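# Center the plate on a flat napkin

## Task

Get the plate sitting at the centre of the napkin, and make sure the napkin ends up lying flat.

## Robot and tools

Robot: two arms, left_arm (base near y = +0.276 m) and right_arm (base near y = -0.267 m), each ending in a sixteen-motor four-digit hand (index, middle, ring, thumb). The right arm carries a right hand, the left arm a mirrored left hand. The scene also has a camera stand behind the arms, a table, a plate and a napkin.

Scene frame: origin at table-top height, halfway between the two nominal arm bases. +x points out over the table, +y toward the left arm, +z up. Image left/right do not match arm names. Reported hand positions and orientations may be off by a few centimetres, more at long reach.

Hand point axes (right hand; the left hand mirrors x): +z runs along straight fingers toward the tips, +y comes out of the palm face, +x crosses the palm away from the thumb (toward the thumb on the left hand). Straight fingertips reach about 0.12 m beyond the hand point along +z; bending fingers sweeps the tips toward +y. A rigid mast sticks out near the wrist on the palm side and can collide with things.

execute_actions(actions, cameras): actions is a list of actions; each action is a list of 1 to 15 rows; each row is one 1/30 s control step, and a short action repeats its final row to fill 15 steps (one action = 0.5 s). Every row has exactly 48 numbers, all in [-1, 1], both arms in one row:
1-6 left_arm dx, dy, dz, rx, ry, rz; 7-22 left hand motor goals; 23 left current_limit; 24 left speed; 25-30 right_arm dx, dy, dz, rx, ry, rz; 31-46 right hand motor goals; 47 right current_limit; 48 right speed.
Motor order inside each hand block: index_abd, index_mcp, index_pip, index_dip, middle_abd, middle_mcp, middle_pip, middle_dip, ring_abd, ring_mcp, ring_pip, ring_dip, thumb_cmc, thumb_axl, thumb_mcp, thumb_ipl. The same order is used in hand_goal, hand_measured, hand_current_ma and hand_state.

Arm numbers are offsets, not poses: they are measured from that arm's Hand target at the beginning of the action, along scene-frame axes, and every row of the action is counted from that same starting target (rows do not add up). The next action starts from the new Hand target, so sending the same offset again moves further. Scale: 1.0 = 0.6 m for dx, dy, dz and 180 degrees for rx, ry, rz, which form one rotation vector turning the hand about its target position. Zeros keep the arm where it is commanded. The controller limits commanded orientation to 40 degrees from the measured one, and a translation longer than 1.0 gets shortened. The hand may stop short of the target; an all-zero action requests it again, and if it still falls short, send the remaining gap as an extra offset. The elbow sags under load, so aim a bit higher.

Hand numbers are absolute goal angles, each scaled linearly between the hinge's two stops (not offsets). Straight values: _abd 0.00, _mcp -0.75, _pip -0.58, _dip -0.70, thumb_cmc -0.71, thumb_axl -0.68, thumb_mcp -0.23, thumb_ipl -0.17. Toward +1 fingers curl toward the palm; _abd +1 splays away from the thumb; thumb_cmc +1 swings the thumb in front of the palm. A zero is a real goal, so to leave a hand unchanged, copy back its hand_goal, hand_current_limit and hand_speed. current_limit maps -1..+1 to 0..550 mA (minimum 11 mA); speed maps to (speed+1)/2 of 8.5 rad/s. Starting values are 0.4 and -0.6, and values persist until rewritten.

cameras: names to return images for (cam_head_left, cam_head_right, cam_high, or ["all"]); by default images come only with an empty actions list. An unknown name invalidates the call.

Results per arm: end_effector_position (m) and end_effector_quat_wxyz in the scene frame, Hand target (the next offsets start here), joint positions, velocities (may be omitted when all are within noise), joint torques (include gravity, noisy; numbers 3 and 4 wrap at ±28 N m), and motor temperatures. Per hand: hand_goal, hand_measured (same scale as goals), hand_current_ma (positive pushes toward -1), and hand_state per motor: moving, goal, blocked (still and pressing, or just stuck), overload (switched off). A finger grips only when its goal is beyond the object's surface.

zoom_image(camera, region): camera is cam_head_left, cam_head_right or cam_high; region [x0, y0, x1, y1] in pixels of that camera's latest 504x504 image, at most 504 on each side. read_manual(section) only returns licence texts. finished_scene(scene=1) ends the scene permanently; the plate must then stay centred on a flat napkin without help.

Avoid: knocking anything off the table or leaving it off, dropping the plate or releasing it while it moves, slamming, hard hits on fixed or heavy objects, collisions or presses between the two arms or hands (one hand closing on the other's fingers counts), and holding loads or strained poses long enough to overheat motors (MOTOR HOT at 85 C, the arm drops at 100 C). Loose objects may occasionally be nudged by outside disturbances. Time spent thinking advances the simulation while the robot holds its last command.

Each tool is called after "Request:" as name(argument=value, ...), one argument or row to a line, values as JSON.

## Session

Request:
execute_actions(
  actions=[],
)

Scene clock: 0.00 s.
left_arm: end_effector_position=(+0.0607, +0.0608, +0.1513) hand_goal=(+0.000, -0.754, -0.576, -0.696, +0.000, -0.754, -0.576, -0.696, +0.000, -0.754, -0.576, -0.696, -0.714, -0.678, -0.226, -0.168) hand_measured=(+0.000, -0.754, -0.576, -0.696, +0.000, -0.754, -0.576, -0.696, +0.000, -0.754, -0.576, -0.696, -0.714, -0.678, -0.226, -0.168) hand_current_ma=(+0, +0, +0, +0, +0, +0, +0, +0, +0, +0, +0, +0, +0, +0, +0, +0) hand_state=(goal, goal, goal, goal, goal, goal, goal, goal, goal, goal, goal, goal, goal, goal, goal, goal) hand_current_limit=0.40 hand_speed=-0.60 end_effector_quat_wxyz=(+0.020, +0.991, +0.089, +0.097) | right_arm: end_effector_position=(+0.6754, -0.1219, +0.3367) hand_goal=(+0.000, -0.754, -0.576, -0.696, +0.000, -0.754, -0.576, -0.696, +0.000, -0.754, -0.576, -0.696, -0.714, -0.678, -0.226, -0.168) hand_measured=(+0.000, -0.754, -0.576, -0.696, +0.000, -0.754, -0.576, -0.696, +0.000, -0.754, -0.576, -0.696, -0.714, -0.678, -0.226, -0.168) hand_current_ma=(+0, +0, +0, +0, +0, +0, +0, +0, +0, +0, +0, +0, +0, +0, +0, +0) hand_state=(goal, goal, goal, goal, goal, goal, goal, goal, goal, goal, goal, goal, goal, goal, goal, goal) hand_current_limit=0.40 hand_speed=-0.60 end_effector_quat_wxyz=(+0.203, +0.340, +0.871, +0.292)
Joint positions: left_arm=[-1.42 0.602 0.523 -1.446 -0.193 -0.061] | right_arm=[0.14 1.55 1.417 -0.774 -0.324 -0.622]
Joint velocities: within noise
Joint torques (N m): no reading
Motor temperatures (°C): left_arm=[35 29 24 20 22 25] | right_arm=[30 26 24 20 25 24]
Heat: left arm: hottest waist 35 °C; right arm: hottest waist 30 °C.
Hand target: left_arm +0.0615, +0.0544, +0.1629; +0.033, +0.991, +0.090, +0.097 | right_arm +0.6802, -0.1215, +0.3548; +0.217, +0.335, +0.867, +0.299

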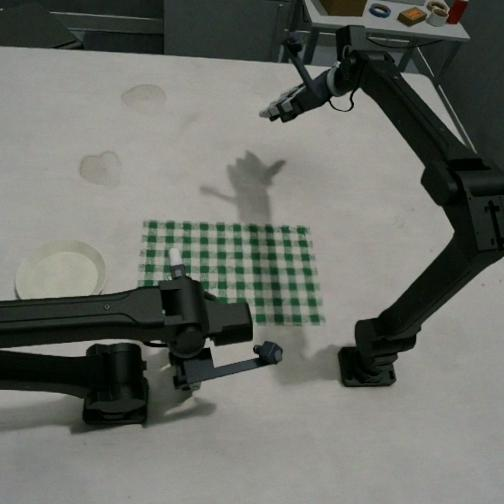

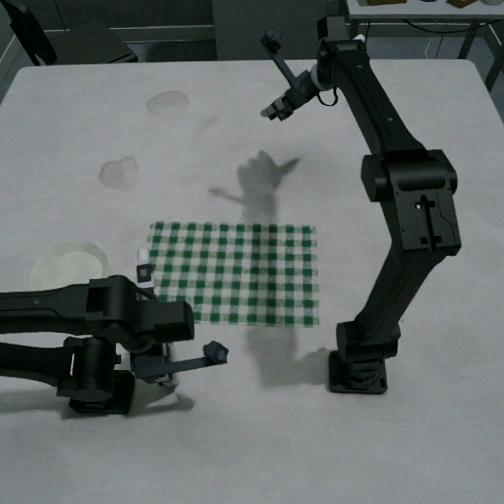

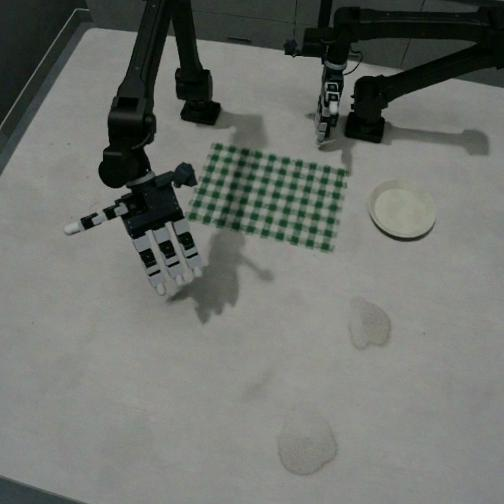

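Request:
zoom_image(
  camera="cam_high",
  region=[340, 150, 460, 270],
)

Request:
zoom_image(
  camera="cam_head_left",
  region=[0, 210, 130, 340],
)

Scaled by 4.200 from the camera's 504x504 image, which has a finer 720x720 frame.

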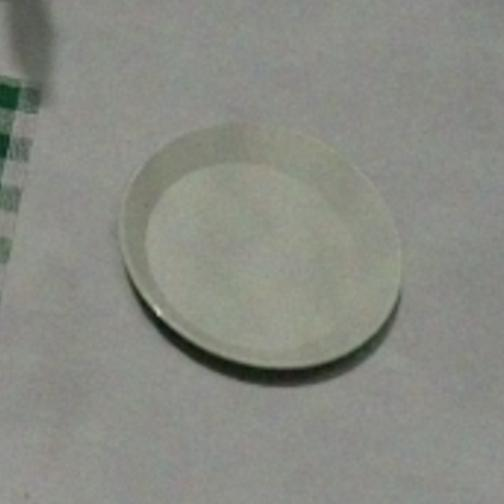

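Scaled by 3.877 from the camera's 504x504 image, which has a finer 720x720 frame.

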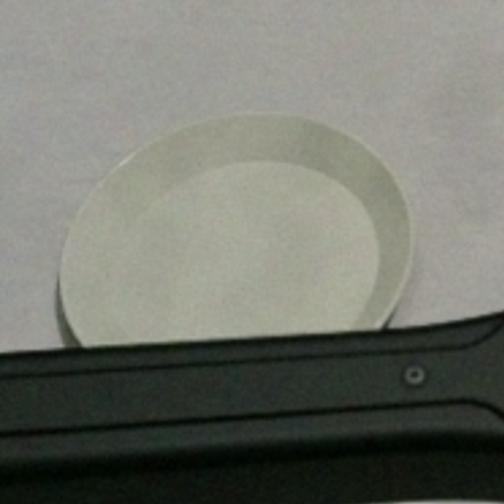

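Request:
execute_actions(
  actions=[
    [[0.05,0,0.11,0,0,0,0,-0.754,-0.576,-0.696,0,-0.754,-0.576,-0.696,0,-0.754,-0.576,-0.696,-0.714,-0.678,-0.226,-0.168,0.4,-0.6,0,0,0,0,0,0,0,-0.754,-0.576,-0.696,0,-0.754,-0.576,-0.696,0,-0.754,-0.576,-0.696,-0.714,-0.678,-0.226,-0.168,0.4,-0.6]],
    [[0.05,0,0.11,0,0,0,0,-0.754,-0.576,-0.696,0,-0.754,-0.576,-0.696,0,-0.754,-0.576,-0.696,-0.714,-0.678,-0.226,-0.168,0.4,-0.6,0,0,0,0,0,0,0,-0.754,-0.576,-0.696,0,-0.754,-0.576,-0.696,0,-0.754,-0.576,-0.696,-0.714,-0.678,-0.226,-0.168,0.4,-0.6]],
    [[0.108,0.055,0,0,0,0,0,-0.754,-0.576,-0.696,0,-0.754,-0.576,-0.696,0,-0.754,-0.576,-0.696,-0.714,-0.678,-0.226,-0.168,0.4,-0.6,0,0,0,0,0,0,0,-0.754,-0.576,-0.696,0,-0.754,-0.576,-0.696,0,-0.754,-0.576,-0.696,-0.714,-0.678,-0.226,-0.168,0.4,-0.6]],
    [[0.108,0.055,0,0,0,0,0,-0.754,-0.576,-0.696,0,-0.754,-0.576,-0.696,0,-0.754,-0.576,-0.696,-0.714,-0.678,-0.226,-0.168,0.4,-0.6,0,0,0,0,0,0,0,-0.754,-0.576,-0.696,0,-0.754,-0.576,-0.696,0,-0.754,-0.576,-0.696,-0.714,-0.678,-0.226,-0.168,0.4,-0.6]],
  ],
  cameras=["all"],
)

Scene clock: 290.87 s.
left_arm: end_effector_position=(+0.2353, +0.1244, +0.2675) hand_goal=(+0.000, -0.754, -0.576, -0.696, +0.000, -0.754, -0.576, -0.696, +0.000, -0.754, -0.576, -0.696, -0.714, -0.678, -0.226, -0.168) hand_measured=(+0.000, -0.752, -0.576, -0.696, +0.000, -0.754, -0.576, -0.696, +0.000, -0.754, -0.576, -0.696, -0.714, -0.678, -0.224, -0.168) hand_current_ma=(+0, +5, -3, +0, +0, +4, -3, +0, +0, +3, -3, +0, +0, +3, +15, +2) hand_state=(goal, goal, goal, goal, goal, goal, goal, goal, goal, goal, goal, goal, goal, goal, goal, goal) hand_current_limit=0.40 hand_speed=-0.60 end_effector_quat_wxyz=(+0.018, +0.993, +0.093, +0.070) | right_arm: end_effector_position=(+0.6754, -0.1219, +0.3367) hand_goal=(+0.000, -0.754, -0.576, -0.696, +0.000, -0.754, -0.576, -0.696, +0.000, -0.754, -0.576, -0.696, -0.714, -0.678, -0.226, -0.168) hand_measured=(+0.000, -0.756, -0.576, -0.696, +0.000, -0.756, -0.576, -0.696, +0.000, -0.756, -0.576, -0.696, -0.716, -0.678, -0.226, -0.168) hand_current_ma=(+0, -1, +0, +0, +0, -1, +0, +0, +0, -1, +0, +0, -1, +0, +0, +0) hand_state=(goal, goal, goal, goal, goal, goal, goal, goal, goal, goal, goal, goal, goal, goal, goal, goal) hand_current_limit=0.40 hand_speed=-0.60 end_effector_quat_wxyz=(+0.203, +0.340, +0.871, +0.292)
Joint positions: left_arm=[-0.293 0.834 0.921 -1.515 -0.025 1.055] | right_arm=[0.14 1.55 1.417 -0.774 -0.324 -0.622]
Joint torques (N m): left_arm=[1.26 -0.73 12.93 1.13 0.23 0.14] | right_arm=[0.73 -15.68 10.99 1.44 -0.4 -0.02]
Motor temperatures (°C): left_arm=[32 28 35 20 23 24] | right_arm=[28 29 34 20 21 22]
Heat: left arm: hottest elbow 35 °C; right arm: hottest elbow 34 °C.
Hand target: left_arm +0.2510, +0.1203, +0.2950; +0.033, +0.991, +0.090, +0.097 | right_arm +0.6802, -0.1215, +0.3548; +0.217, +0.335, +0.867, +0.299
Off the commanded pose: left_arm 0.032 m, 4 deg | right_arm 0.019 m, 2 deg.

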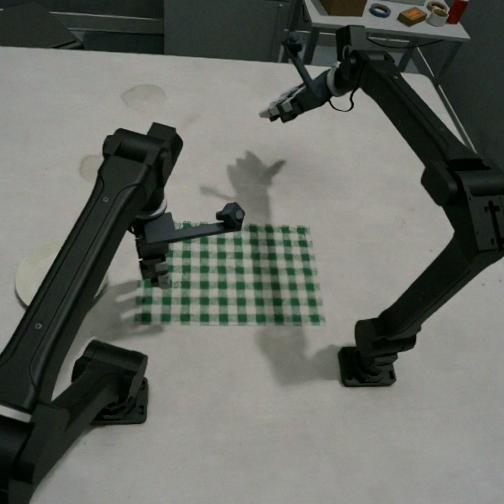

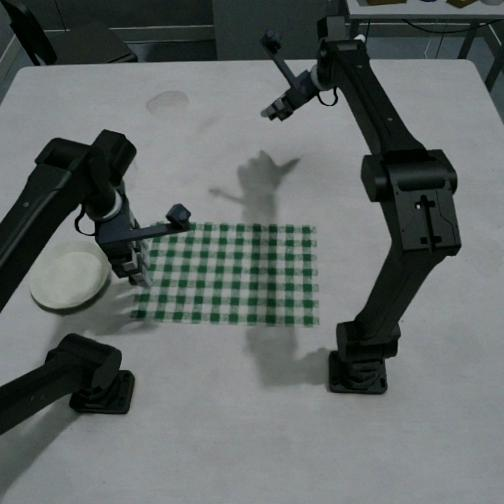

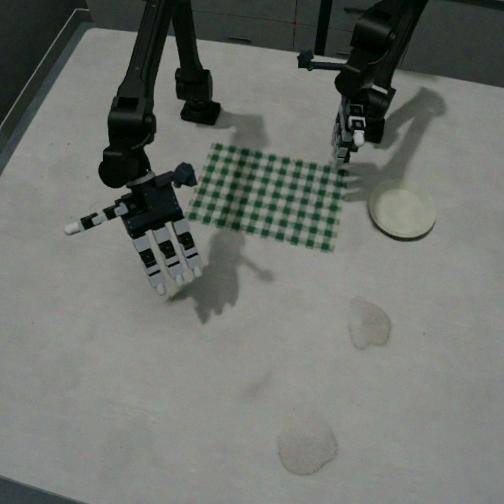

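Request:
execute_actions(
  actions=[
    [[0.117,0.133,0,0,0,0,0,-0.754,-0.576,-0.696,0,-0.754,-0.576,-0.696,0,-0.754,-0.576,-0.696,-0.714,-0.678,-0.226,-0.168,0.4,-0.6,0,0,0,0,0,0,0,-0.754,-0.576,-0.696,0,-0.754,-0.576,-0.696,0,-0.754,-0.576,-0.696,-0.714,-0.678,-0.226,-0.168,0.4,-0.6]],
    [[0,0.133,0,0.093,0.049,0.034,0,-0.754,-0.576,-0.696,0,-0.754,-0.576,-0.696,0,-0.754,-0.576,-0.696,-0.714,-0.678,-0.226,-0.168,0.4,-0.6,0,0,0,0,0,0,0,-0.754,-0.576,-0.696,0,-0.754,-0.576,-0.696,0,-0.754,-0.576,-0.696,-0.714,-0.678,-0.226,-0.168,0.4,-0.6]],
    [[-0.017,0.133,0,0,0,0,0,-0.754,-0.576,-0.696,0,-0.754,-0.576,-0.696,0,-0.754,-0.576,-0.696,-0.714,-0.678,-0.226,-0.168,0.4,-0.6,0,0,0,0,0,0,0,-0.754,-0.576,-0.696,0,-0.754,-0.576,-0.696,0,-0.754,-0.576,-0.696,-0.714,-0.678,-0.226,-0.168,0.4,-0.6]],
    [[-0.033,0.117,0,0.093,0.049,0.034,0,-0.754,-0.576,-0.696,0,-0.754,-0.576,-0.696,0,-0.754,-0.576,-0.696,-0.714,-0.678,-0.226,-0.168,0.4,-0.6,0,0,0,0,0,0,0,-0.754,-0.576,-0.696,0,-0.754,-0.576,-0.696,0,-0.754,-0.576,-0.696,-0.714,-0.678,-0.226,-0.168,0.4,-0.6]],
  ],
  cameras=["all"],
)

Scene clock: 308.20 s.
left_arm: end_effector_position=(+0.2806, +0.4223, +0.2752) hand_goal=(+0.000, -0.754, -0.576, -0.696, +0.000, -0.754, -0.576, -0.696, +0.000, -0.754, -0.576, -0.696, -0.714, -0.678, -0.226, -0.168) hand_measured=(+0.000, -0.746, -0.576, -0.696, +0.000, -0.746, -0.576, -0.696, +0.000, -0.748, -0.576, -0.696, -0.710, -0.678, -0.224, -0.168) hand_current_ma=(+0, +37, +1, +0, +0, +34, +1, +0, +0, +29, +1, +0, +15, +3, +15, +2) hand_state=(goal, goal, goal, goal, goal, goal, goal, goal, goal, goal, goal, goal, goal, goal, goal, goal) hand_current_limit=0.40 hand_speed=-0.60 end_effector_quat_wxyz=(-0.271, +0.949, +0.152, -0.046) | right_arm: end_effector_position=(+0.6754, -0.1219, +0.3367) hand_goal=(+0.000, -0.754, -0.576, -0.696, +0.000, -0.754, -0.576, -0.696, +0.000, -0.754, -0.576, -0.696, -0.714, -0.678, -0.226, -0.168) hand_measured=(+0.000, -0.756, -0.576, -0.696, +0.000, -0.756, -0.576, -0.696, +0.000, -0.756, -0.576, -0.696, -0.716, -0.678, -0.226, -0.168) hand_current_ma=(+0, -1, +0, +0, +0, -1, +0, +0, +0, -1, +0, +0, -1, +0, +0, +0) hand_state=(goal, goal, goal, goal, goal, goal, goal, goal, goal, goal, goal, goal, goal, goal, goal, goal) hand_current_limit=0.40 hand_speed=-0.60 end_effector_quat_wxyz=(+0.203, +0.340, +0.871, +0.292)
Joint positions: left_arm=[0.434 1.152 1.21 -1.584 -0.555 1.663] | right_arm=[0.14 1.55 1.417 -0.774 -0.324 -0.622]
Joint torques (N m): left_arm=[0.97 -4.6 12.45 0.01 -0.59 -0.17] | right_arm=[0.73 -15.68 10.96 1.42 -0.41 0.02]
Heat: left arm: hottest elbow 37 °C; right arm: hottest elbow 34 °C.
Hand target: left_arm +0.2911, +0.4300, +0.2948; -0.276, +0.946, +0.166, -0.029 | right_arm +0.6802, -0.1215, +0.3548; +0.217, +0.335, +0.867, +0.299
Off the commanded pose: left_arm 0.024 m, 3 deg | right_arm 0.019 m, 2 deg.

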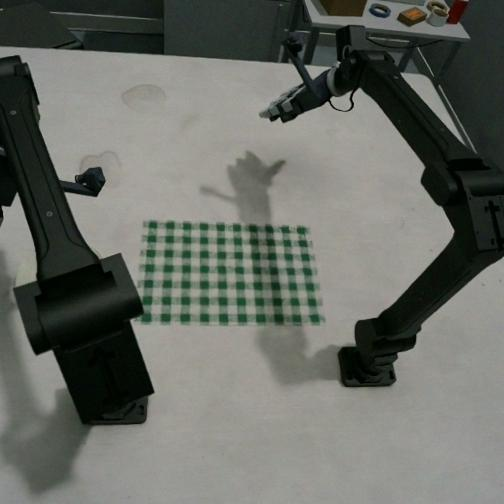

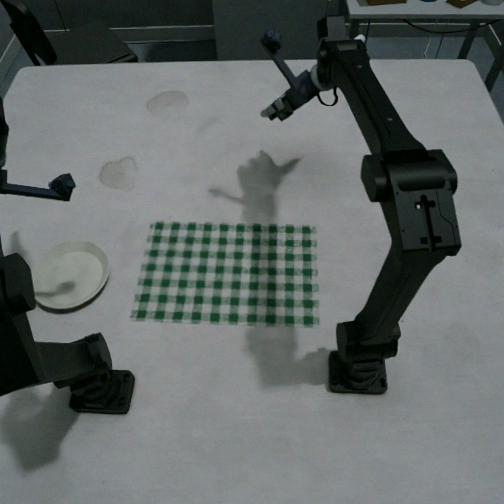

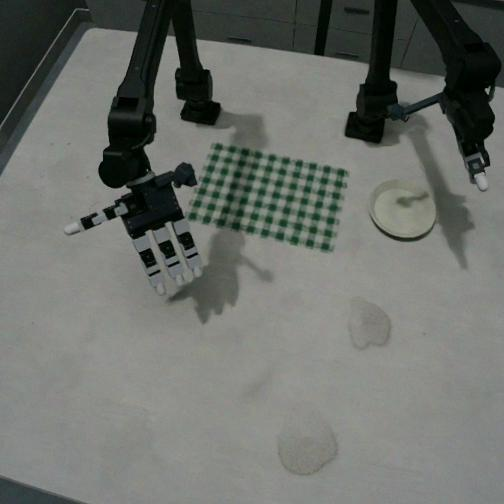

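Request:
execute_actions(
  actions=[
    [[-0.05,0.1,-0.03,0,0,0,0,-0.616,0.737,-0.551,0,-0.616,0.737,-0.551,0,-0.616,0.737,-0.551,0.786,-0.68,-0.281,-0.168,0.4,-0.6,0,0,0,0,0,0,0,-0.754,-0.576,-0.696,0,-0.754,-0.576,-0.696,0,-0.754,-0.576,-0.696,-0.714,-0.678,-0.226,-0.168,0.4,-0.6]],
    [[-0.05,0.1,-0.05,0.093,0.049,0.034,0,-0.616,0.737,-0.551,0,-0.616,0.737,-0.551,0,-0.616,0.737,-0.551,0.786,-0.68,-0.281,-0.168,0.4,-0.6,0,0,0,0,0,0,0,-0.754,-0.576,-0.696,0,-0.754,-0.576,-0.696,0,-0.754,-0.576,-0.696,-0.714,-0.678,-0.226,-0.168,0.4,-0.6]],
    [[0,0,-0.08,0,0,0,0,-0.616,0.737,-0.551,0,-0.616,0.737,-0.551,0,-0.616,0.737,-0.551,0.786,-0.68,-0.281,-0.168,0.4,-0.6,0,0,0,0,0,0,0,-0.754,-0.576,-0.696,0,-0.754,-0.576,-0.696,0,-0.754,-0.576,-0.696,-0.714,-0.678,-0.226,-0.168,0.4,-0.6]],
  ],
  cameras=["all"],
)

Request:
zoom_image(
  camera="cam_high",
  region=[350, 60, 504, 260],
)

Scene clock: 323.70 s.
left_arm: end_effector_position=(+0.2315, +0.5466, +0.2006) hand_goal=(+0.000, -0.616, +0.736, -0.552, +0.000, -0.616, +0.736, -0.552, +0.000, -0.616, +0.736, -0.552, +0.786, -0.680, -0.282, -0.168) hand_measured=(+0.000, -0.610, +0.732, -0.554, +0.000, -0.612, +0.730, -0.554, +0.000, -0.612, +0.730, -0.556, +0.780, -0.678, -0.276, -0.168) hand_current_ma=(+0, +23, -21, -10, +0, +22, -25, -10, +0, +18, -23, -13, -24, +9, +30, +2) hand_state=(goal, goal, goal, goal, goal, goal, goal, goal, goal, goal, goal, goal, goal, goal, goal, goal) hand_current_limit=0.40 hand_speed=-0.60 end_effector_quat_wxyz=(-0.420, +0.882, +0.191, -0.094) | right_arm: end_effector_position=(+0.6754, -0.1219, +0.3367) hand_goal=(+0.000, -0.754, -0.576, -0.696, +0.000, -0.754, -0.576, -0.696, +0.000, -0.754, -0.576, -0.696, -0.714, -0.678, -0.226, -0.168) hand_measured=(+0.000, -0.756, -0.576, -0.696, +0.000, -0.756, -0.576, -0.696, +0.000, -0.756, -0.576, -0.696, -0.716, -0.678, -0.226, -0.168) hand_current_ma=(+0, -1, +0, +0, +0, -1, +0, +0, +0, -1, +0, +0, -1, +0, +0, +0) hand_state=(goal, goal, goal, goal, goal, goal, goal, goal, goal, goal, goal, goal, goal, goal, goal, goal) hand_current_limit=0.40 hand_speed=-0.60 end_effector_quat_wxyz=(+0.203, +0.340, +0.871, +0.292)
Joint positions: left_arm=[0.647 1.173 0.981 -1.165 -0.871 1.852] | right_arm=[0.14 1.55 1.417 -0.774 -0.324 -0.622]
Joint torques (N m): left_arm=[1.14 -5.48 7.97 1.07 -0.63 0] | right_arm=[0.56 -15.74 11 1.31 -0.37 0.03]
Heat: left arm: hottest elbow 37 °C; right arm: hottest elbow 35 °C.
Hand target: left_arm +0.2313, +0.5501, +0.1990; -0.421, +0.881, +0.196, -0.092 | right_arm +0.6802, -0.1215, +0.3548; +0.217, +0.335, +0.867, +0.299
Off the commanded pose: left_arm 0.004 m, 1 deg | right_arm 0.019 m, 2 deg.

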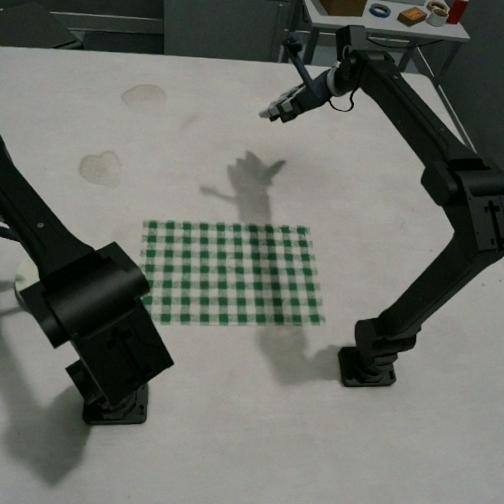

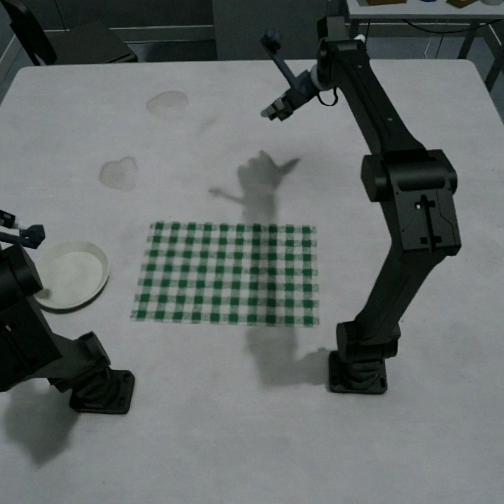

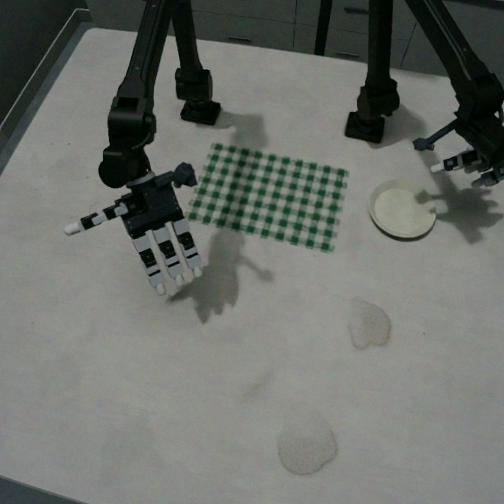

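Scaled by 2.520 from the camera's 504x504 image, which has a finer 720x720 frame.

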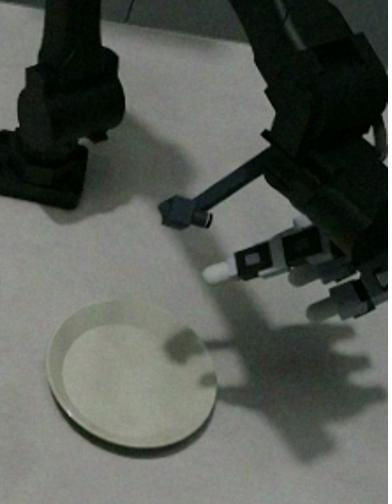

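Request:
execute_actions(
  actions=[
    [[-0.007,0.01,-0.08,0,0,0,0,-0.616,0.737,-0.551,0,-0.616,0.737,-0.551,0,-0.616,0.737,-0.551,0.786,-0.68,-0.281,-0.168,0.4,-0.6,0,0,0,0,0,0,0,-0.754,-0.576,-0.696,0,-0.754,-0.576,-0.696,0,-0.754,-0.576,-0.696,-0.714,-0.678,-0.226,-0.168,0.4,-0.6]],
    [[0,0,-0.08,0,0,0,0,-0.616,0.737,-0.551,0,-0.616,0.737,-0.551,0,-0.616,0.737,-0.551,0.786,-0.68,-0.281,-0.168,0.4,-0.6,0,0,0,0,0,0,0,-0.754,-0.576,-0.696,0,-0.754,-0.576,-0.696,0,-0.754,-0.576,-0.696,-0.714,-0.678,-0.226,-0.168,0.4,-0.6]],
  ],
  cameras=["all"],
)

Request:
zoom_image(
  camera="cam_high",
  region=[354, 110, 504, 260],
)

Scene clock: 349.33 s.
left_arm: end_effector_position=(+0.2281, +0.5531, +0.1045) hand_goal=(+0.000, -0.616, +0.736, -0.552, +0.000, -0.616, +0.736, -0.552, +0.000, -0.616, +0.736, -0.552, +0.786, -0.680, -0.282, -0.168) hand_measured=(+0.000, -0.610, +0.732, -0.554, +0.000, -0.612, +0.730, -0.554, +0.000, -0.612, +0.730, -0.556, +0.782, -0.678, -0.276, -0.168) hand_current_ma=(+0, +23, -20, -10, +0, +22, -24, -10, +0, +18, -23, -13, -19, +9, +30, +2) hand_state=(goal, goal, goal, goal, goal, goal, goal, goal, goal, goal, goal, goal, goal, goal, goal, goal) hand_current_limit=0.40 hand_speed=-0.60 end_effector_quat_wxyz=(-0.421, +0.881, +0.197, -0.091) | right_arm: end_effector_position=(+0.6754, -0.1219, +0.3367) hand_goal=(+0.000, -0.754, -0.576, -0.696, +0.000, -0.754, -0.576, -0.696, +0.000, -0.754, -0.576, -0.696, -0.714, -0.678, -0.226, -0.168) hand_measured=(+0.000, -0.756, -0.576, -0.696, +0.000, -0.756, -0.576, -0.696, +0.000, -0.756, -0.576, -0.696, -0.716, -0.678, -0.226, -0.168) hand_current_ma=(+0, -1, +0, +0, +0, -1, +0, +0, +0, -1, +0, +0, -1, +0, +0, +0) hand_state=(goal, goal, goal, goal, goal, goal, goal, goal, goal, goal, goal, goal, goal, goal, goal, goal) hand_current_limit=0.40 hand_speed=-0.60 end_effector_quat_wxyz=(+0.203, +0.340, +0.871, +0.292)
Joint positions: left_arm=[0.669 1.263 0.785 -0.855 -0.867 1.873] | right_arm=[0.14 1.55 1.417 -0.774 -0.324 -0.622]
Joint torques (N m): left_arm=[1.08 -5.89 7.31 1.2 -0.61 0.14] | right_arm=[0.79 -15.97 11.02 1.46 -0.4 0.01]
Heat: left arm: hottest elbow 34 °C; right arm: hottest elbow 35 °C.
Hand target: left_arm +0.2270, +0.5560, +0.1030; -0.421, +0.881, +0.196, -0.092 | right_arm +0.6802, -0.1215, +0.3548; +0.217, +0.335, +0.867, +0.299
Off the commanded pose: left_arm 0.003 m, 0 deg | right_arm 0.019 m, 2 deg.

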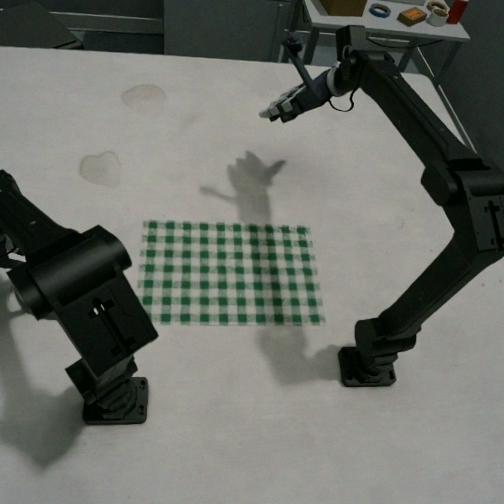

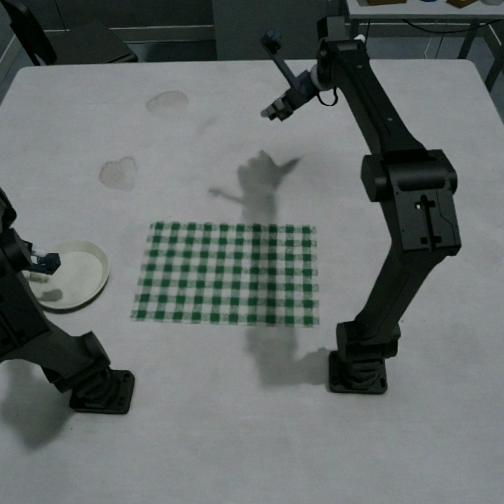

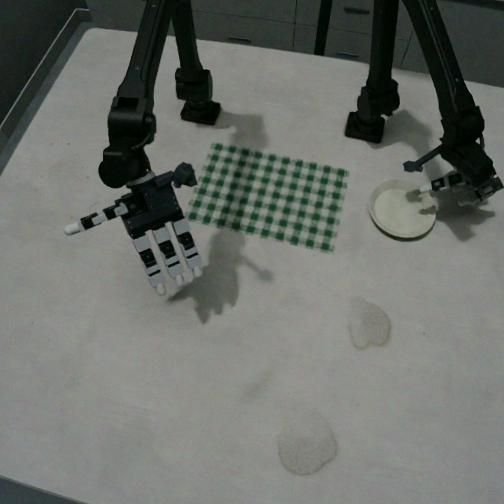

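Scaled by 3.360 from the camera's 504x504 image, which has a finer 720x720 frame.

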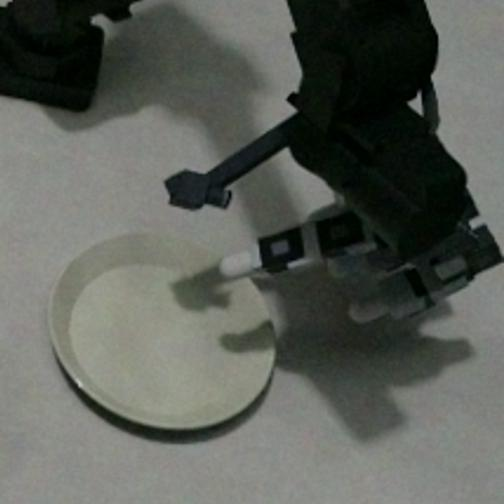

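Request:
execute_actions(
  actions=[
    [[0,0.006,-0.07,0,0,0,0,-0.616,0.737,-0.551,0,-0.616,0.737,-0.551,0,-0.616,0.737,-0.551,0.786,-0.68,-0.281,-0.168,0.4,-0.6,0,0,0,0,0,0,0,-0.754,-0.576,-0.696,0,-0.754,-0.576,-0.696,0,-0.754,-0.576,-0.696,-0.714,-0.678,-0.226,-0.168,0.4,-0.6]],
  ],
  cameras=["cam_high"],
)

Request:
zoom_image(
  camera="cam_high",
  region=[354, 110, 504, 260],
)

Scene clock: 368.63 s.
left_arm: end_effector_position=(+0.2288, +0.5566, +0.0630) hand_goal=(+0.000, -0.616, +0.736, -0.552, +0.000, -0.616, +0.736, -0.552, +0.000, -0.616, +0.736, -0.552, +0.786, -0.680, -0.282, -0.168) hand_measured=(+0.000, -0.610, +0.732, -0.554, +0.000, -0.612, +0.730, -0.554, +0.000, -0.612, +0.730, -0.556, +0.782, -0.678, -0.276, -0.168) hand_current_ma=(+0, +23, -20, -10, +0, +22, -24, -10, +0, +18, -22, -13, -17, +9, +30, +2) hand_state=(goal, goal, goal, goal, goal, goal, goal, goal, goal, goal, goal, goal, goal, goal, goal, goal) hand_current_limit=0.40 hand_speed=-0.60 end_effector_quat_wxyz=(-0.421, +0.881, +0.196, -0.090) | right_arm: end_effector_position=(+0.6754, -0.1219, +0.3367) hand_goal=(+0.000, -0.754, -0.576, -0.696, +0.000, -0.754, -0.576, -0.696, +0.000, -0.754, -0.576, -0.696, -0.714, -0.678, -0.226, -0.168) hand_measured=(+0.000, -0.756, -0.576, -0.696, +0.000, -0.756, -0.576, -0.696, +0.000, -0.756, -0.576, -0.696, -0.716, -0.678, -0.226, -0.168) hand_current_ma=(+0, -1, +0, +0, +0, -1, +0, +0, +0, -1, +0, +0, -1, +0, +0, +0) hand_state=(goal, goal, goal, goal, goal, goal, goal, goal, goal, goal, goal, goal, goal, goal, goal, goal) hand_current_limit=0.40 hand_speed=-0.60 end_effector_quat_wxyz=(+0.203, +0.340, +0.871, +0.292)
Joint positions: left_arm=[0.676 1.338 0.723 -0.707 -0.865 1.886] | right_arm=[0.14 1.55 1.417 -0.774 -0.324 -0.622]
Joint torques (N m): left_arm=[1.26 -6.12 6.71 1.16 -0.59 0.12] | right_arm=[0.73 -15.62 11.04 1.43 -0.4 -0.01]
Heat: left arm: hottest elbow 32 °C; right arm: hottest elbow 35 °C.
Hand target: left_arm +0.2270, +0.5595, +0.0609; -0.421, +0.881, +0.196, -0.092 | right_arm +0.6802, -0.1215, +0.3548; +0.217, +0.335, +0.867, +0.299
Off the commanded pose: left_arm 0.004 m, 0 deg | right_arm 0.019 m, 2 deg.
Images, in order (width x height): cam_high 504x504.

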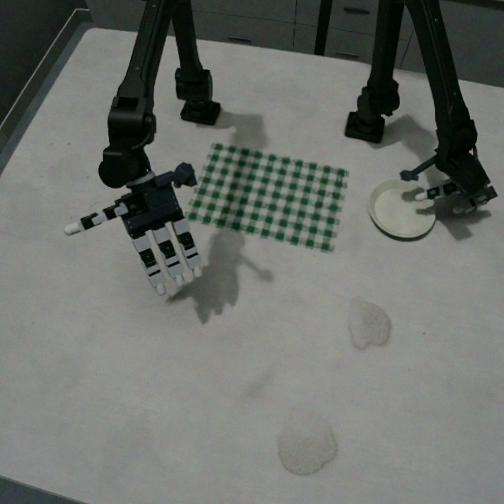

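Scaled by 3.360 from the camera's 504x504 image, which has a finer 720x720 frame.

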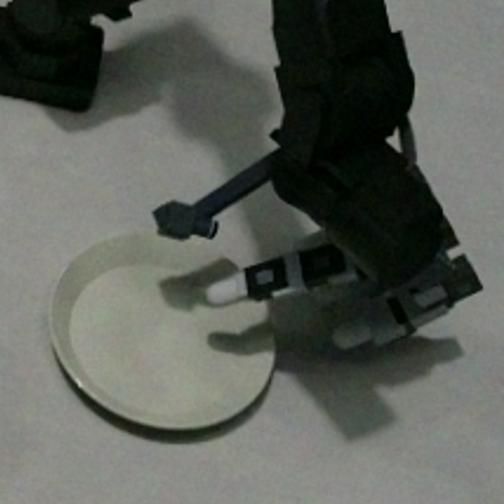

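Request:
execute_actions(
  actions=[
    [[0,0,-0.043,0,0,0,0,-0.616,0.737,-0.551,0,-0.616,0.737,-0.551,0,-0.616,0.737,-0.551,0.786,-0.68,-0.281,-0.168,0.4,-0.6,0,0,0,0,0,0,0,-0.754,-0.576,-0.696,0,-0.754,-0.576,-0.696,0,-0.754,-0.576,-0.696,-0.714,-0.678,-0.226,-0.168,0.4,-0.6]],
  ],
  cameras=["cam_high"],
)

Request:
zoom_image(
  camera="cam_high",
  region=[384, 130, 504, 250],
)

Scene clock: 375.13 s.
left_arm: end_effector_position=(+0.2299, +0.5576, +0.0387) hand_goal=(+0.000, -0.616, +0.736, -0.552, +0.000, -0.616, +0.736, -0.552, +0.000, -0.616, +0.736, -0.552, +0.786, -0.680, -0.282, -0.168) hand_measured=(+0.000, -0.610, +0.732, -0.554, +0.000, -0.612, +0.730, -0.554, +0.000, -0.612, +0.730, -0.556, +0.782, -0.678, -0.276, -0.168) hand_current_ma=(+0, +23, -20, -10, +0, +22, -24, -10, +0, +18, -22, -13, -16, +9, +30, +2) hand_state=(goal, goal, goal, goal, goal, goal, goal, goal, goal, goal, goal, goal, goal, goal, goal, goal) hand_current_limit=0.40 hand_speed=-0.60 end_effector_quat_wxyz=(-0.422, +0.880, +0.197, -0.089) | right_arm: end_effector_position=(+0.6754, -0.1219, +0.3367) hand_goal=(+0.000, -0.754, -0.576, -0.696, +0.000, -0.754, -0.576, -0.696, +0.000, -0.754, -0.576, -0.696, -0.714, -0.678, -0.226, -0.168) hand_measured=(+0.000, -0.756, -0.576, -0.696, +0.000, -0.756, -0.576, -0.696, +0.000, -0.756, -0.576, -0.696, -0.716, -0.678, -0.226, -0.168) hand_current_ma=(+0, -1, +0, +0, +0, -1, +0, +0, +0, -1, +0, +0, -1, +0, +0, +0) hand_state=(goal, goal, goal, goal, goal, goal, goal, goal, goal, goal, goal, goal, goal, goal, goal, goal) hand_current_limit=0.40 hand_speed=-0.60 end_effector_quat_wxyz=(+0.203, +0.340, +0.871, +0.292)
Joint positions: left_arm=[0.677 1.389 0.692 -0.619 -0.865 1.887] | right_arm=[0.14 1.55 1.417 -0.774 -0.324 -0.622]
Joint torques (N m): left_arm=[1.2 -6.24 6.15 1.17 -0.58 0.11] | right_arm=[0.56 -15.97 11.03 1.44 -0.4 0.03]
Heat: left arm: hottest elbow 32 °C; right arm: hottest elbow 35 °C.
Hand target: left_arm +0.2271, +0.5597, +0.0352; -0.421, +0.881, +0.197, -0.092 | right_arm +0.6802, -0.1215, +0.3548; +0.217, +0.335, +0.867, +0.299
Off the commanded pose: left_arm 0.005 m, 0 deg | right_arm 0.019 m, 2 deg.
Images, in order (width x height): cam_high 504x504.

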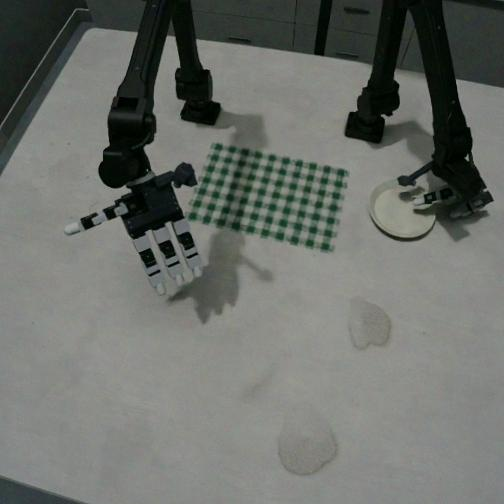

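Scaled by 4.200 from the camera's 504x504 image, which has a finer 720x720 frame.

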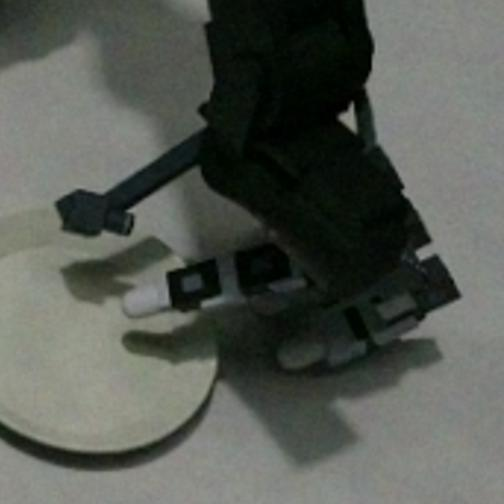

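Request:
execute_actions(
  actions=[
    [[0,0,-0.013,0,0,0,0,-0.315,0.445,-0.478,0,-0.315,0.445,-0.478,0,-0.315,0.445,-0.478,0.786,-0.68,-0.09,-0.14,0.0,-0.7,0,0,0,0,0,0,0,-0.754,-0.576,-0.696,0,-0.754,-0.576,-0.696,0,-0.754,-0.576,-0.696,-0.714,-0.678,-0.226,-0.168,0.4,-0.6]],
    [[0,0,-0.007,0,0,0,0,-0.08,0.25,-0.42,0,-0.08,0.25,-0.42,0,-0.08,0.25,-0.42,0.786,-0.68,0.03,-0.12,0.0,-0.7,0,0,0,0,0,0,0,-0.754,-0.576,-0.696,0,-0.754,-0.576,-0.696,0,-0.754,-0.576,-0.696,-0.714,-0.678,-0.226,-0.168,0.4,-0.6]],
  ],
  cameras=["cam_high"],
)

Request:
zoom_image(
  camera="cam_high",
  region=[384, 130, 504, 250],
)

Scene clock: 391.63 s.
left_arm: end_effector_position=(+0.2330, +0.5626, +0.0362) hand_goal=(+0.000, -0.080, +0.250, -0.420, +0.000, -0.080, +0.250, -0.420, +0.000, -0.080, +0.250, -0.420, +0.786, -0.680, +0.030, -0.120) hand_measured=(+0.000, -0.084, +0.250, -0.424, +0.000, -0.084, +0.250, -0.424, +0.000, -0.082, +0.258, -0.424, +0.788, -0.678, +0.026, -0.122) hand_current_ma=(+0, -15, +3, -13, +0, -15, +3, -13, +3, -6, +32, -16, +10, +9, -18, -8) hand_state=(goal, goal, goal, goal, goal, goal, goal, goal, goal, goal, goal, goal, goal, goal, goal, goal) hand_current_limit=0.00 hand_speed=-0.70 end_effector_quat_wxyz=(-0.429, +0.878, +0.197, -0.084) | right_arm: end_effector_position=(+0.6754, -0.1219, +0.3367) hand_goal=(+0.000, -0.754, -0.576, -0.696, +0.000, -0.754, -0.576, -0.696, +0.000, -0.754, -0.576, -0.696, -0.714, -0.678, -0.226, -0.168) hand_measured=(+0.000, -0.756, -0.576, -0.696, +0.000, -0.756, -0.576, -0.696, +0.000, -0.756, -0.576, -0.696, -0.716, -0.678, -0.226, -0.168) hand_current_ma=(+0, -1, +0, +0, +0, -1, +0, +0, +0, -1, +0, +0, -1, +0, +0, +0) hand_state=(goal, goal, goal, goal, goal, goal, goal, goal, goal, goal, goal, goal, goal, goal, goal, goal) hand_current_limit=0.40 hand_speed=-0.60 end_effector_quat_wxyz=(+0.203, +0.340, +0.871, +0.292)
Joint positions: left_arm=[0.679 1.401 0.689 -0.58 -0.872 1.901] | right_arm=[0.14 1.55 1.417 -0.774 -0.324 -0.622]
Joint torques (N m): left_arm=[0.97 -5.25 5.18 1.22 -0.22 -0.03] | right_arm=[0.79 -16.09 11.03 1.46 -0.39 0.01]
Heat: left arm: hottest elbow 32 °C; right arm: hottest elbow 35 °C.
Hand target: left_arm +0.2271, +0.5595, +0.0232; -0.421, +0.881, +0.196, -0.092 | right_arm +0.6802, -0.1215, +0.3548; +0.217, +0.335, +0.867, +0.299
Off the commanded pose: left_arm 0.015 m, 1 deg | right_arm 0.019 m, 2 deg.
Images, in order (width x height): cam_high 504x504.

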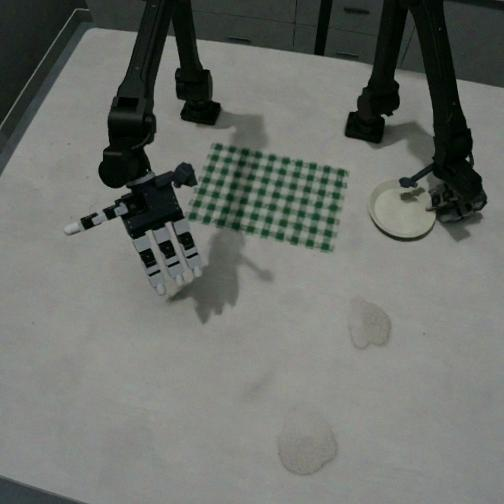

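Scaled by 4.200 from the camera's 504x504 image, which has a finer 720x720 frame.

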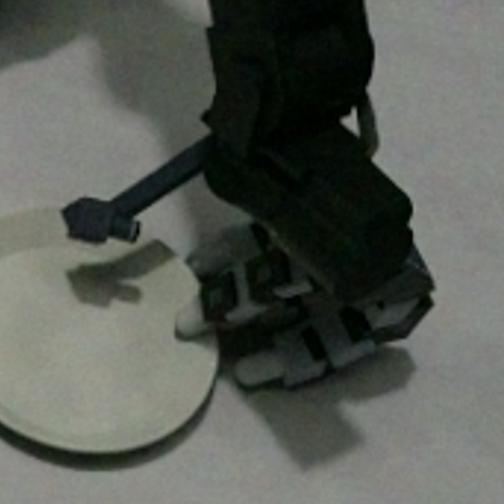

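Request:
execute_actions(
  actions=[
    [[0,0,0.04,0,0,0,0,-0.35,0.5,-0.478,0,-0.35,0.5,-0.478,0,-0.35,0.5,-0.478,0.786,-0.68,-0.15,-0.14,0.2,-0.6,0,0,0,0,0,0,0,-0.754,-0.576,-0.696,0,-0.754,-0.576,-0.696,0,-0.754,-0.576,-0.696,-0.714,-0.678,-0.226,-0.168,0.4,-0.6]],
    [[0,0,0.08,0,0,0,0,-0.616,0.737,-0.551,0,-0.616,0.737,-0.551,0,-0.616,0.737,-0.551,0.614,-0.68,-0.281,-0.168,0.4,-0.6,0,0,0,0,0,0,0,-0.754,-0.576,-0.696,0,-0.754,-0.576,-0.696,0,-0.754,-0.576,-0.696,-0.714,-0.678,-0.226,-0.168,0.4,-0.6]],
    [[-0.0425,-0.0315,0.02,0.0325,0.02125,0.0415,0,-0.616,0.737,-0.551,0,-0.616,0.737,-0.551,0,-0.616,0.737,-0.551,0.614,-0.68,-0.281,-0.168,0.4,-0.6,0,0,0,0,0,0,0,-0.754,-0.576,-0.696,0,-0.754,-0.576,-0.696,0,-0.754,-0.576,-0.696,-0.714,-0.678,-0.226,-0.168,0.4,-0.6]],
    [[-0.0425,-0.0315,0.02,0.0325,0.02125,0.0415,0,-0.616,0.737,-0.551,0,-0.616,0.737,-0.551,0,-0.616,0.737,-0.551,0.614,-0.68,-0.281,-0.168,0.4,-0.6,0,0,0,0,0,0,0,-0.754,-0.576,-0.696,0,-0.754,-0.576,-0.696,0,-0.754,-0.576,-0.696,-0.714,-0.678,-0.226,-0.168,0.4,-0.6]],
  ],
  cameras=["all"],
)

Request:
zoom_image(
  camera="cam_high",
  region=[354, 110, 504, 260],
)

Scene clock: 506.83 s.
left_arm: end_effector_position=(+0.1587, +0.5152, +0.1073) hand_goal=(+0.000, -0.616, +0.736, -0.552, +0.000, -0.616, +0.736, -0.552, +0.000, -0.616, +0.736, -0.552, +0.614, -0.680, -0.282, -0.168) hand_measured=(+0.000, -0.606, +0.732, -0.550, +0.000, -0.606, +0.730, -0.550, +0.000, -0.608, +0.730, -0.550, +0.614, -0.678, -0.276, -0.166) hand_current_ma=(+0, +46, -19, +9, +0, +44, -23, +9, +3, +38, -21, +11, +3, +8, +29, +16) hand_state=(goal, goal, goal, goal, goal, goal, goal, goal, goal, goal, goal, goal, goal, goal, goal, goal) hand_current_limit=0.40 hand_speed=-0.60 end_effector_quat_wxyz=(-0.498, +0.798, +0.278, -0.194) | right_arm: end_effector_position=(+0.6754, -0.1219, +0.3367) hand_goal=(+0.000, -0.754, -0.576, -0.696, +0.000, -0.754, -0.576, -0.696, +0.000, -0.754, -0.576, -0.696, -0.714, -0.678, -0.226, -0.168) hand_measured=(+0.000, -0.756, -0.576, -0.696, +0.000, -0.756, -0.576, -0.696, +0.000, -0.756, -0.576, -0.696, -0.716, -0.678, -0.226, -0.168) hand_current_ma=(+0, -1, +0, +0, +0, -1, +0, +0, +0, -1, +0, +0, -1, +0, +0, +0) hand_state=(goal, goal, goal, goal, goal, goal, goal, goal, goal, goal, goal, goal, goal, goal, goal, goal) hand_current_limit=0.40 hand_speed=-0.60 end_effector_quat_wxyz=(+0.203, +0.340, +0.871, +0.292)
Joint positions: left_arm=[0.542 1.297 0.741 -1.413 -1.087 1.163] | right_arm=[0.14 1.55 1.417 -0.774 -0.324 -0.622]
Joint torques (N m): left_arm=[-0.56 -4.54 9.65 -0.84 -0.87 -0.12] | right_arm=[0.79 -15.38 11.08 1.39 -0.39 -0.02]
Motor temperatures (°C): left_arm=[30 28 29 20 23 23] | right_arm=[27 29 35 20 20 21]
Heat: left arm: hottest waist 30 °C; right arm: hottest elbow 35 °C.
Hand target: left_arm +0.1759, +0.5218, +0.1191; -0.505, +0.793, +0.289, -0.183 | right_arm +0.6802, -0.1215, +0.3548; +0.217, +0.335, +0.867, +0.299
Off the commanded pose: left_arm 0.022 m, 2 deg | right_arm 0.019 m, 2 deg.

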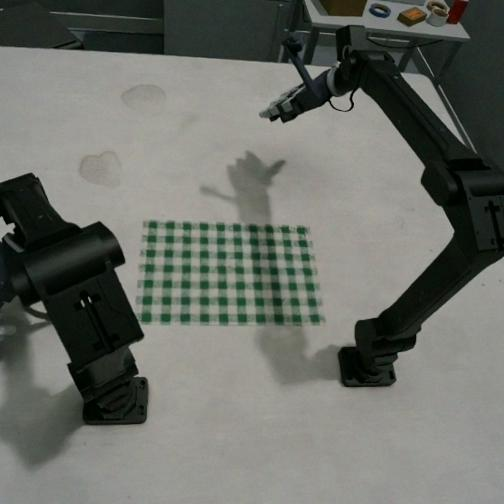

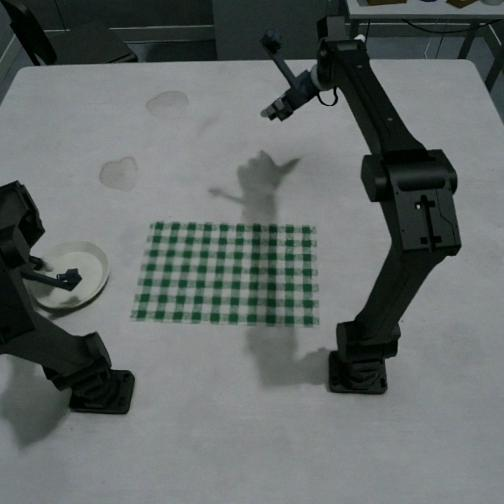

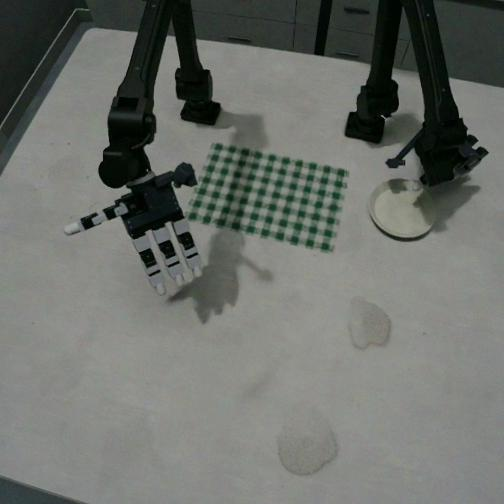

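Scaled by 3.360 from the camera's 504x504 image, which has a finer 720x720 frame.

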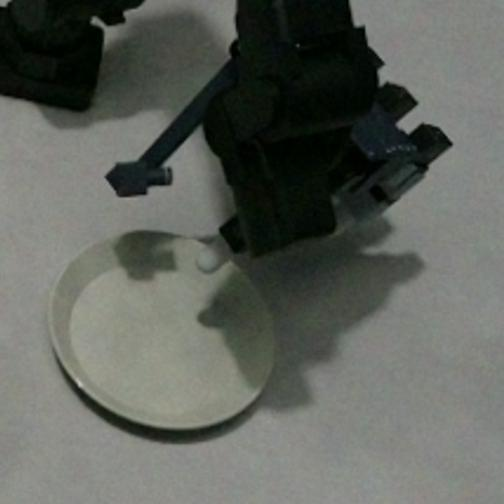

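Request:
execute_actions(
  actions=[
    [[0.025,0.009,-0.03,0,0,0,0,-0.616,0.737,-0.551,0,-0.616,0.737,-0.551,0,-0.616,0.737,-0.551,0.614,-0.68,-0.281,-0.168,0.4,-0.6,0,0,0,0,0,0,0,-0.754,-0.576,-0.696,0,-0.754,-0.576,-0.696,0,-0.754,-0.576,-0.696,-0.714,-0.678,-0.226,-0.168,0.4,-0.6]],
  ],
  cameras=["cam_high"],
)

Scene clock: 516.33 s.
left_arm: end_effector_position=(+0.1718, +0.5194, +0.0915) hand_goal=(+0.000, -0.616, +0.736, -0.552, +0.000, -0.616, +0.736, -0.552, +0.000, -0.616, +0.736, -0.552, +0.614, -0.680, -0.282, -0.168) hand_measured=(+0.000, -0.606, +0.732, -0.550, +0.000, -0.606, +0.730, -0.550, +0.000, -0.608, +0.730, -0.550, +0.614, -0.678, -0.276, -0.166) hand_current_ma=(+0, +46, -19, +9, +0, +44, -23, +9, +3, +38, -21, +11, +3, +8, +29, +16) hand_state=(goal, goal, goal, goal, goal, goal, goal, goal, goal, goal, goal, goal, goal, goal, goal, goal) hand_current_limit=0.40 hand_speed=-0.60 end_effector_quat_wxyz=(-0.501, +0.794, +0.277, -0.203) | right_arm: end_effector_position=(+0.6754, -0.1219, +0.3367) hand_goal=(+0.000, -0.754, -0.576, -0.696, +0.000, -0.754, -0.576, -0.696, +0.000, -0.754, -0.576, -0.696, -0.714, -0.678, -0.226, -0.168) hand_measured=(+0.000, -0.756, -0.576, -0.696, +0.000, -0.756, -0.576, -0.696, +0.000, -0.756, -0.576, -0.696, -0.716, -0.678, -0.226, -0.168) hand_current_ma=(+0, -1, +0, +0, +0, -1, +0, +0, +0, -1, +0, +0, -1, +0, +0, +0) hand_state=(goal, goal, goal, goal, goal, goal, goal, goal, goal, goal, goal, goal, goal, goal, goal, goal) hand_current_limit=0.40 hand_speed=-0.60 end_effector_quat_wxyz=(+0.203, +0.340, +0.871, +0.292)
Joint positions: left_arm=[0.528 1.39 0.767 -1.413 -1.087 1.106] | right_arm=[0.14 1.55 1.417 -0.774 -0.324 -0.622]
Joint torques (N m): left_arm=[-0.32 -5.54 9.07 -0.46 -0.74 -0.11] | right_arm=[1.14 -15.91 11.03 1.4 -0.4 -0.01]
Heat: left arm: hottest waist 30 °C; right arm: hottest elbow 36 °C.
Hand target: left_arm +0.1911, +0.5272, +0.1012; -0.505, +0.793, +0.289, -0.183 | right_arm +0.6802, -0.1215, +0.3548; +0.217, +0.335, +0.867, +0.299
Off the commanded pose: left_arm 0.023 m, 3 deg | right_arm 0.019 m, 2 deg.
Images, in order (width x height): cam_high 504x504.

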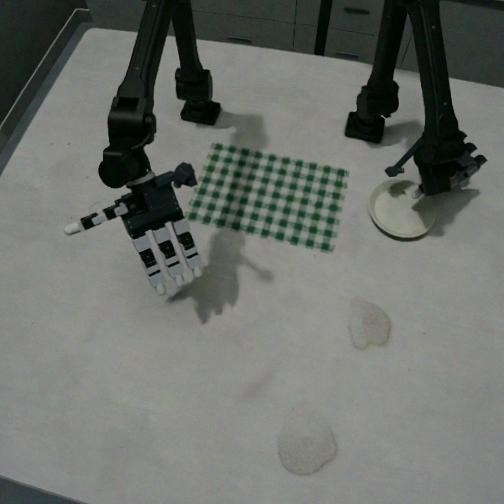

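Request:
execute_actions(
  actions=[
    [[0.013,0.007,-0.05,0,0,0,0,-0.616,0.737,-0.551,0,-0.616,0.737,-0.551,0,-0.616,0.737,-0.551,0.614,-0.68,-0.281,-0.168,0.4,-0.6,0,0,0,0,0,0,0,-0.754,-0.576,-0.696,0,-0.754,-0.576,-0.696,0,-0.754,-0.576,-0.696,-0.714,-0.678,-0.226,-0.168,0.4,-0.6]],
  ],
  cameras=["cam_high"],
)

Request:
zoom_image(
  camera="cam_high",
  region=[364, 130, 494, 260],
)

Scene clock: 526.80 s.
left_arm: end_effector_position=(+0.1834, +0.5252, +0.0664) hand_goal=(+0.000, -0.616, +0.736, -0.552, +0.000, -0.616, +0.736, -0.552, +0.000, -0.616, +0.736, -0.552, +0.614, -0.680, -0.282, -0.168) hand_measured=(+0.000, -0.606, +0.732, -0.550, +0.000, -0.606, +0.730, -0.550, +0.000, -0.608, +0.732, -0.550, +0.614, -0.678, -0.276, -0.166) hand_current_ma=(+0, +46, -19, +9, +0, +44, -22, +9, +3, +38, -21, +11, +3, +8, +28, +15) hand_state=(goal, goal, goal, goal, goal, goal, goal, goal, goal, goal, goal, goal, goal, goal, goal, goal) hand_current_limit=0.40 hand_speed=-0.60 end_effector_quat_wxyz=(-0.502, +0.794, +0.279, -0.201) | right_arm: end_effector_position=(+0.6754, -0.1219, +0.3367) hand_goal=(+0.000, -0.754, -0.576, -0.696, +0.000, -0.754, -0.576, -0.696, +0.000, -0.754, -0.576, -0.696, -0.714, -0.678, -0.226, -0.168) hand_measured=(+0.000, -0.756, -0.576, -0.696, +0.000, -0.756, -0.576, -0.696, +0.000, -0.756, -0.576, -0.696, -0.716, -0.678, -0.226, -0.168) hand_current_ma=(+0, -1, +0, +0, +0, -1, +0, +0, +0, -1, +0, +0, -1, +0, +0, +0) hand_state=(goal, goal, goal, goal, goal, goal, goal, goal, goal, goal, goal, goal, goal, goal, goal, goal) hand_current_limit=0.40 hand_speed=-0.60 end_effector_quat_wxyz=(+0.203, +0.340, +0.871, +0.292)
Joint positions: left_arm=[0.526 1.47 0.767 -1.331 -1.087 1.101] | right_arm=[0.14 1.55 1.417 -0.774 -0.324 -0.622]
Joint torques (N m): left_arm=[-0.26 -6.24 7.57 -0.08 -0.75 -0.11] | right_arm=[0.62 -15.56 11.03 1.42 -0.41 0.02]
Heat: left arm: hottest elbow 31 °C; right arm: hottest elbow 36 °C.
Hand target: left_arm +0.1988, +0.5314, +0.0712; -0.505, +0.793, +0.289, -0.183 | right_arm +0.6802, -0.1215, +0.3548; +0.217, +0.335, +0.867, +0.299
Off the commanded pose: left_arm 0.017 m, 2 deg | right_arm 0.019 m, 2 deg.
Images, in order (width x height): cam_high 504x504.

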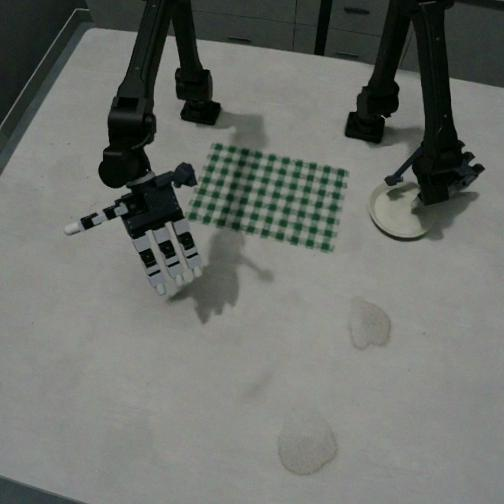

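Scaled by 3.877 from the camera's 504x504 image, which has a finer 720x720 frame.

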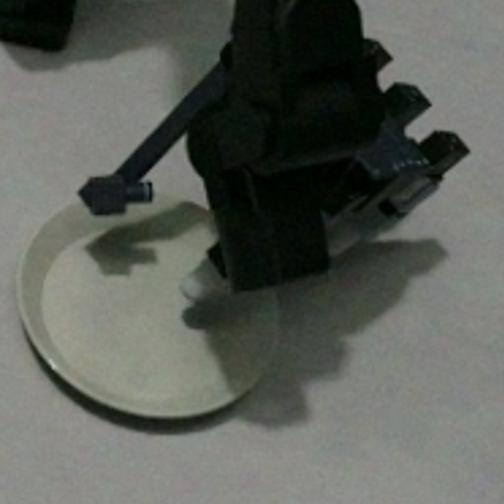

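Request:
execute_actions(
  actions=[
    [[-0.012,-0.005,-0.028,0,0,0,0,-0.45,0.55,-0.52,0,-0.45,0.55,-0.52,0,-0.45,0.55,-0.52,0.614,-0.68,-0.1,-0.168,0.1,-0.6,0,0,0,0,0,0,0,-0.754,-0.576,-0.696,0,-0.754,-0.576,-0.696,0,-0.754,-0.576,-0.696,-0.714,-0.678,-0.226,-0.168,0.4,-0.6]],
  ],
  cameras=["cam_high"],
)

Request:
zoom_image(
  camera="cam_high",
  region=[364, 130, 494, 260],
)

Scene clock: 535.07 s.
left_arm: end_effector_position=(+0.1921, +0.5299, +0.0594) hand_goal=(+0.000, -0.450, +0.550, -0.520, +0.000, -0.450, +0.550, -0.520, +0.000, -0.450, +0.550, -0.520, +0.614, -0.680, -0.100, -0.168) hand_measured=(+0.000, -0.448, +0.552, -0.522, +0.000, -0.448, +0.552, -0.522, +0.000, -0.448, +0.552, -0.524, +0.614, -0.678, -0.100, -0.166) hand_current_ma=(+0, +10, +5, -12, +0, +10, +6, -12, +3, +9, +6, -15, +3, +8, -4, +13) hand_state=(goal, goal, goal, goal, goal, goal, goal, goal, goal, goal, goal, goal, goal, goal, goal, goal) hand_current_limit=0.10 hand_speed=-0.60 end_effector_quat_wxyz=(-0.504, +0.793, +0.290, -0.183) | right_arm: end_effector_position=(+0.6754, -0.1219, +0.3367) hand_goal=(+0.000, -0.754, -0.576, -0.696, +0.000, -0.754, -0.576, -0.696, +0.000, -0.754, -0.576, -0.696, -0.714, -0.678, -0.226, -0.168) hand_measured=(+0.000, -0.756, -0.576, -0.696, +0.000, -0.756, -0.576, -0.696, +0.000, -0.756, -0.576, -0.696, -0.716, -0.678, -0.226, -0.168) hand_current_ma=(+0, -1, +0, +0, +0, -1, +0, +0, +0, -1, +0, +0, -1, +0, +0, +0) hand_state=(goal, goal, goal, goal, goal, goal, goal, goal, goal, goal, goal, goal, goal, goal, goal, goal) hand_current_limit=0.40 hand_speed=-0.60 end_effector_quat_wxyz=(+0.203, +0.340, +0.871, +0.292)
Joint positions: left_arm=[0.526 1.482 0.762 -1.271 -1.087 1.101] | right_arm=[0.14 1.55 1.417 -0.774 -0.324 -0.622]
Joint torques (N m): left_arm=[0.09 -6.07 4.79 0.02 -0.81 -0.07] | right_arm=[0.62 -15.79 11.03 1.39 -0.4 0]
Heat: left arm: hottest waist 30 °C; right arm: hottest elbow 36 °C.
Hand target: left_arm +0.1917, +0.5284, +0.0544; -0.505, +0.793, +0.289, -0.183 | right_arm +0.6802, -0.1215, +0.3548; +0.217, +0.335, +0.867, +0.299
Off the commanded pose: left_arm 0.005 m, 0 deg | right_arm 0.019 m, 2 deg.
Images, in order (width x height): cam_high 504x504.

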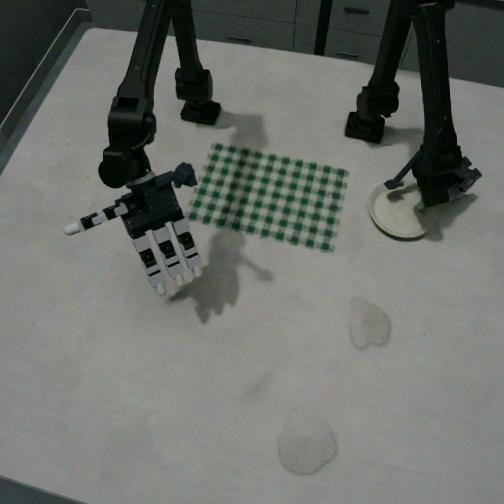

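Scaled by 3.877 from the camera's 504x504 image, which has a finer 720x720 frame.

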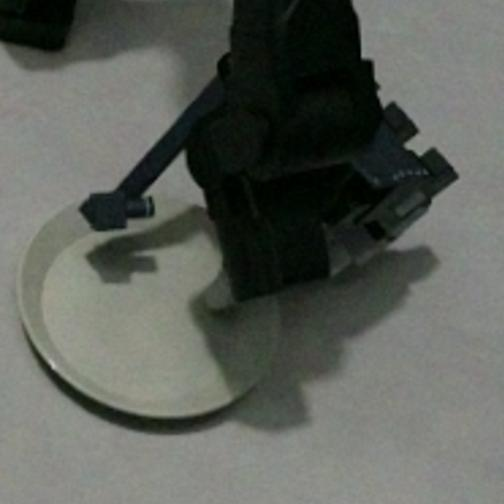

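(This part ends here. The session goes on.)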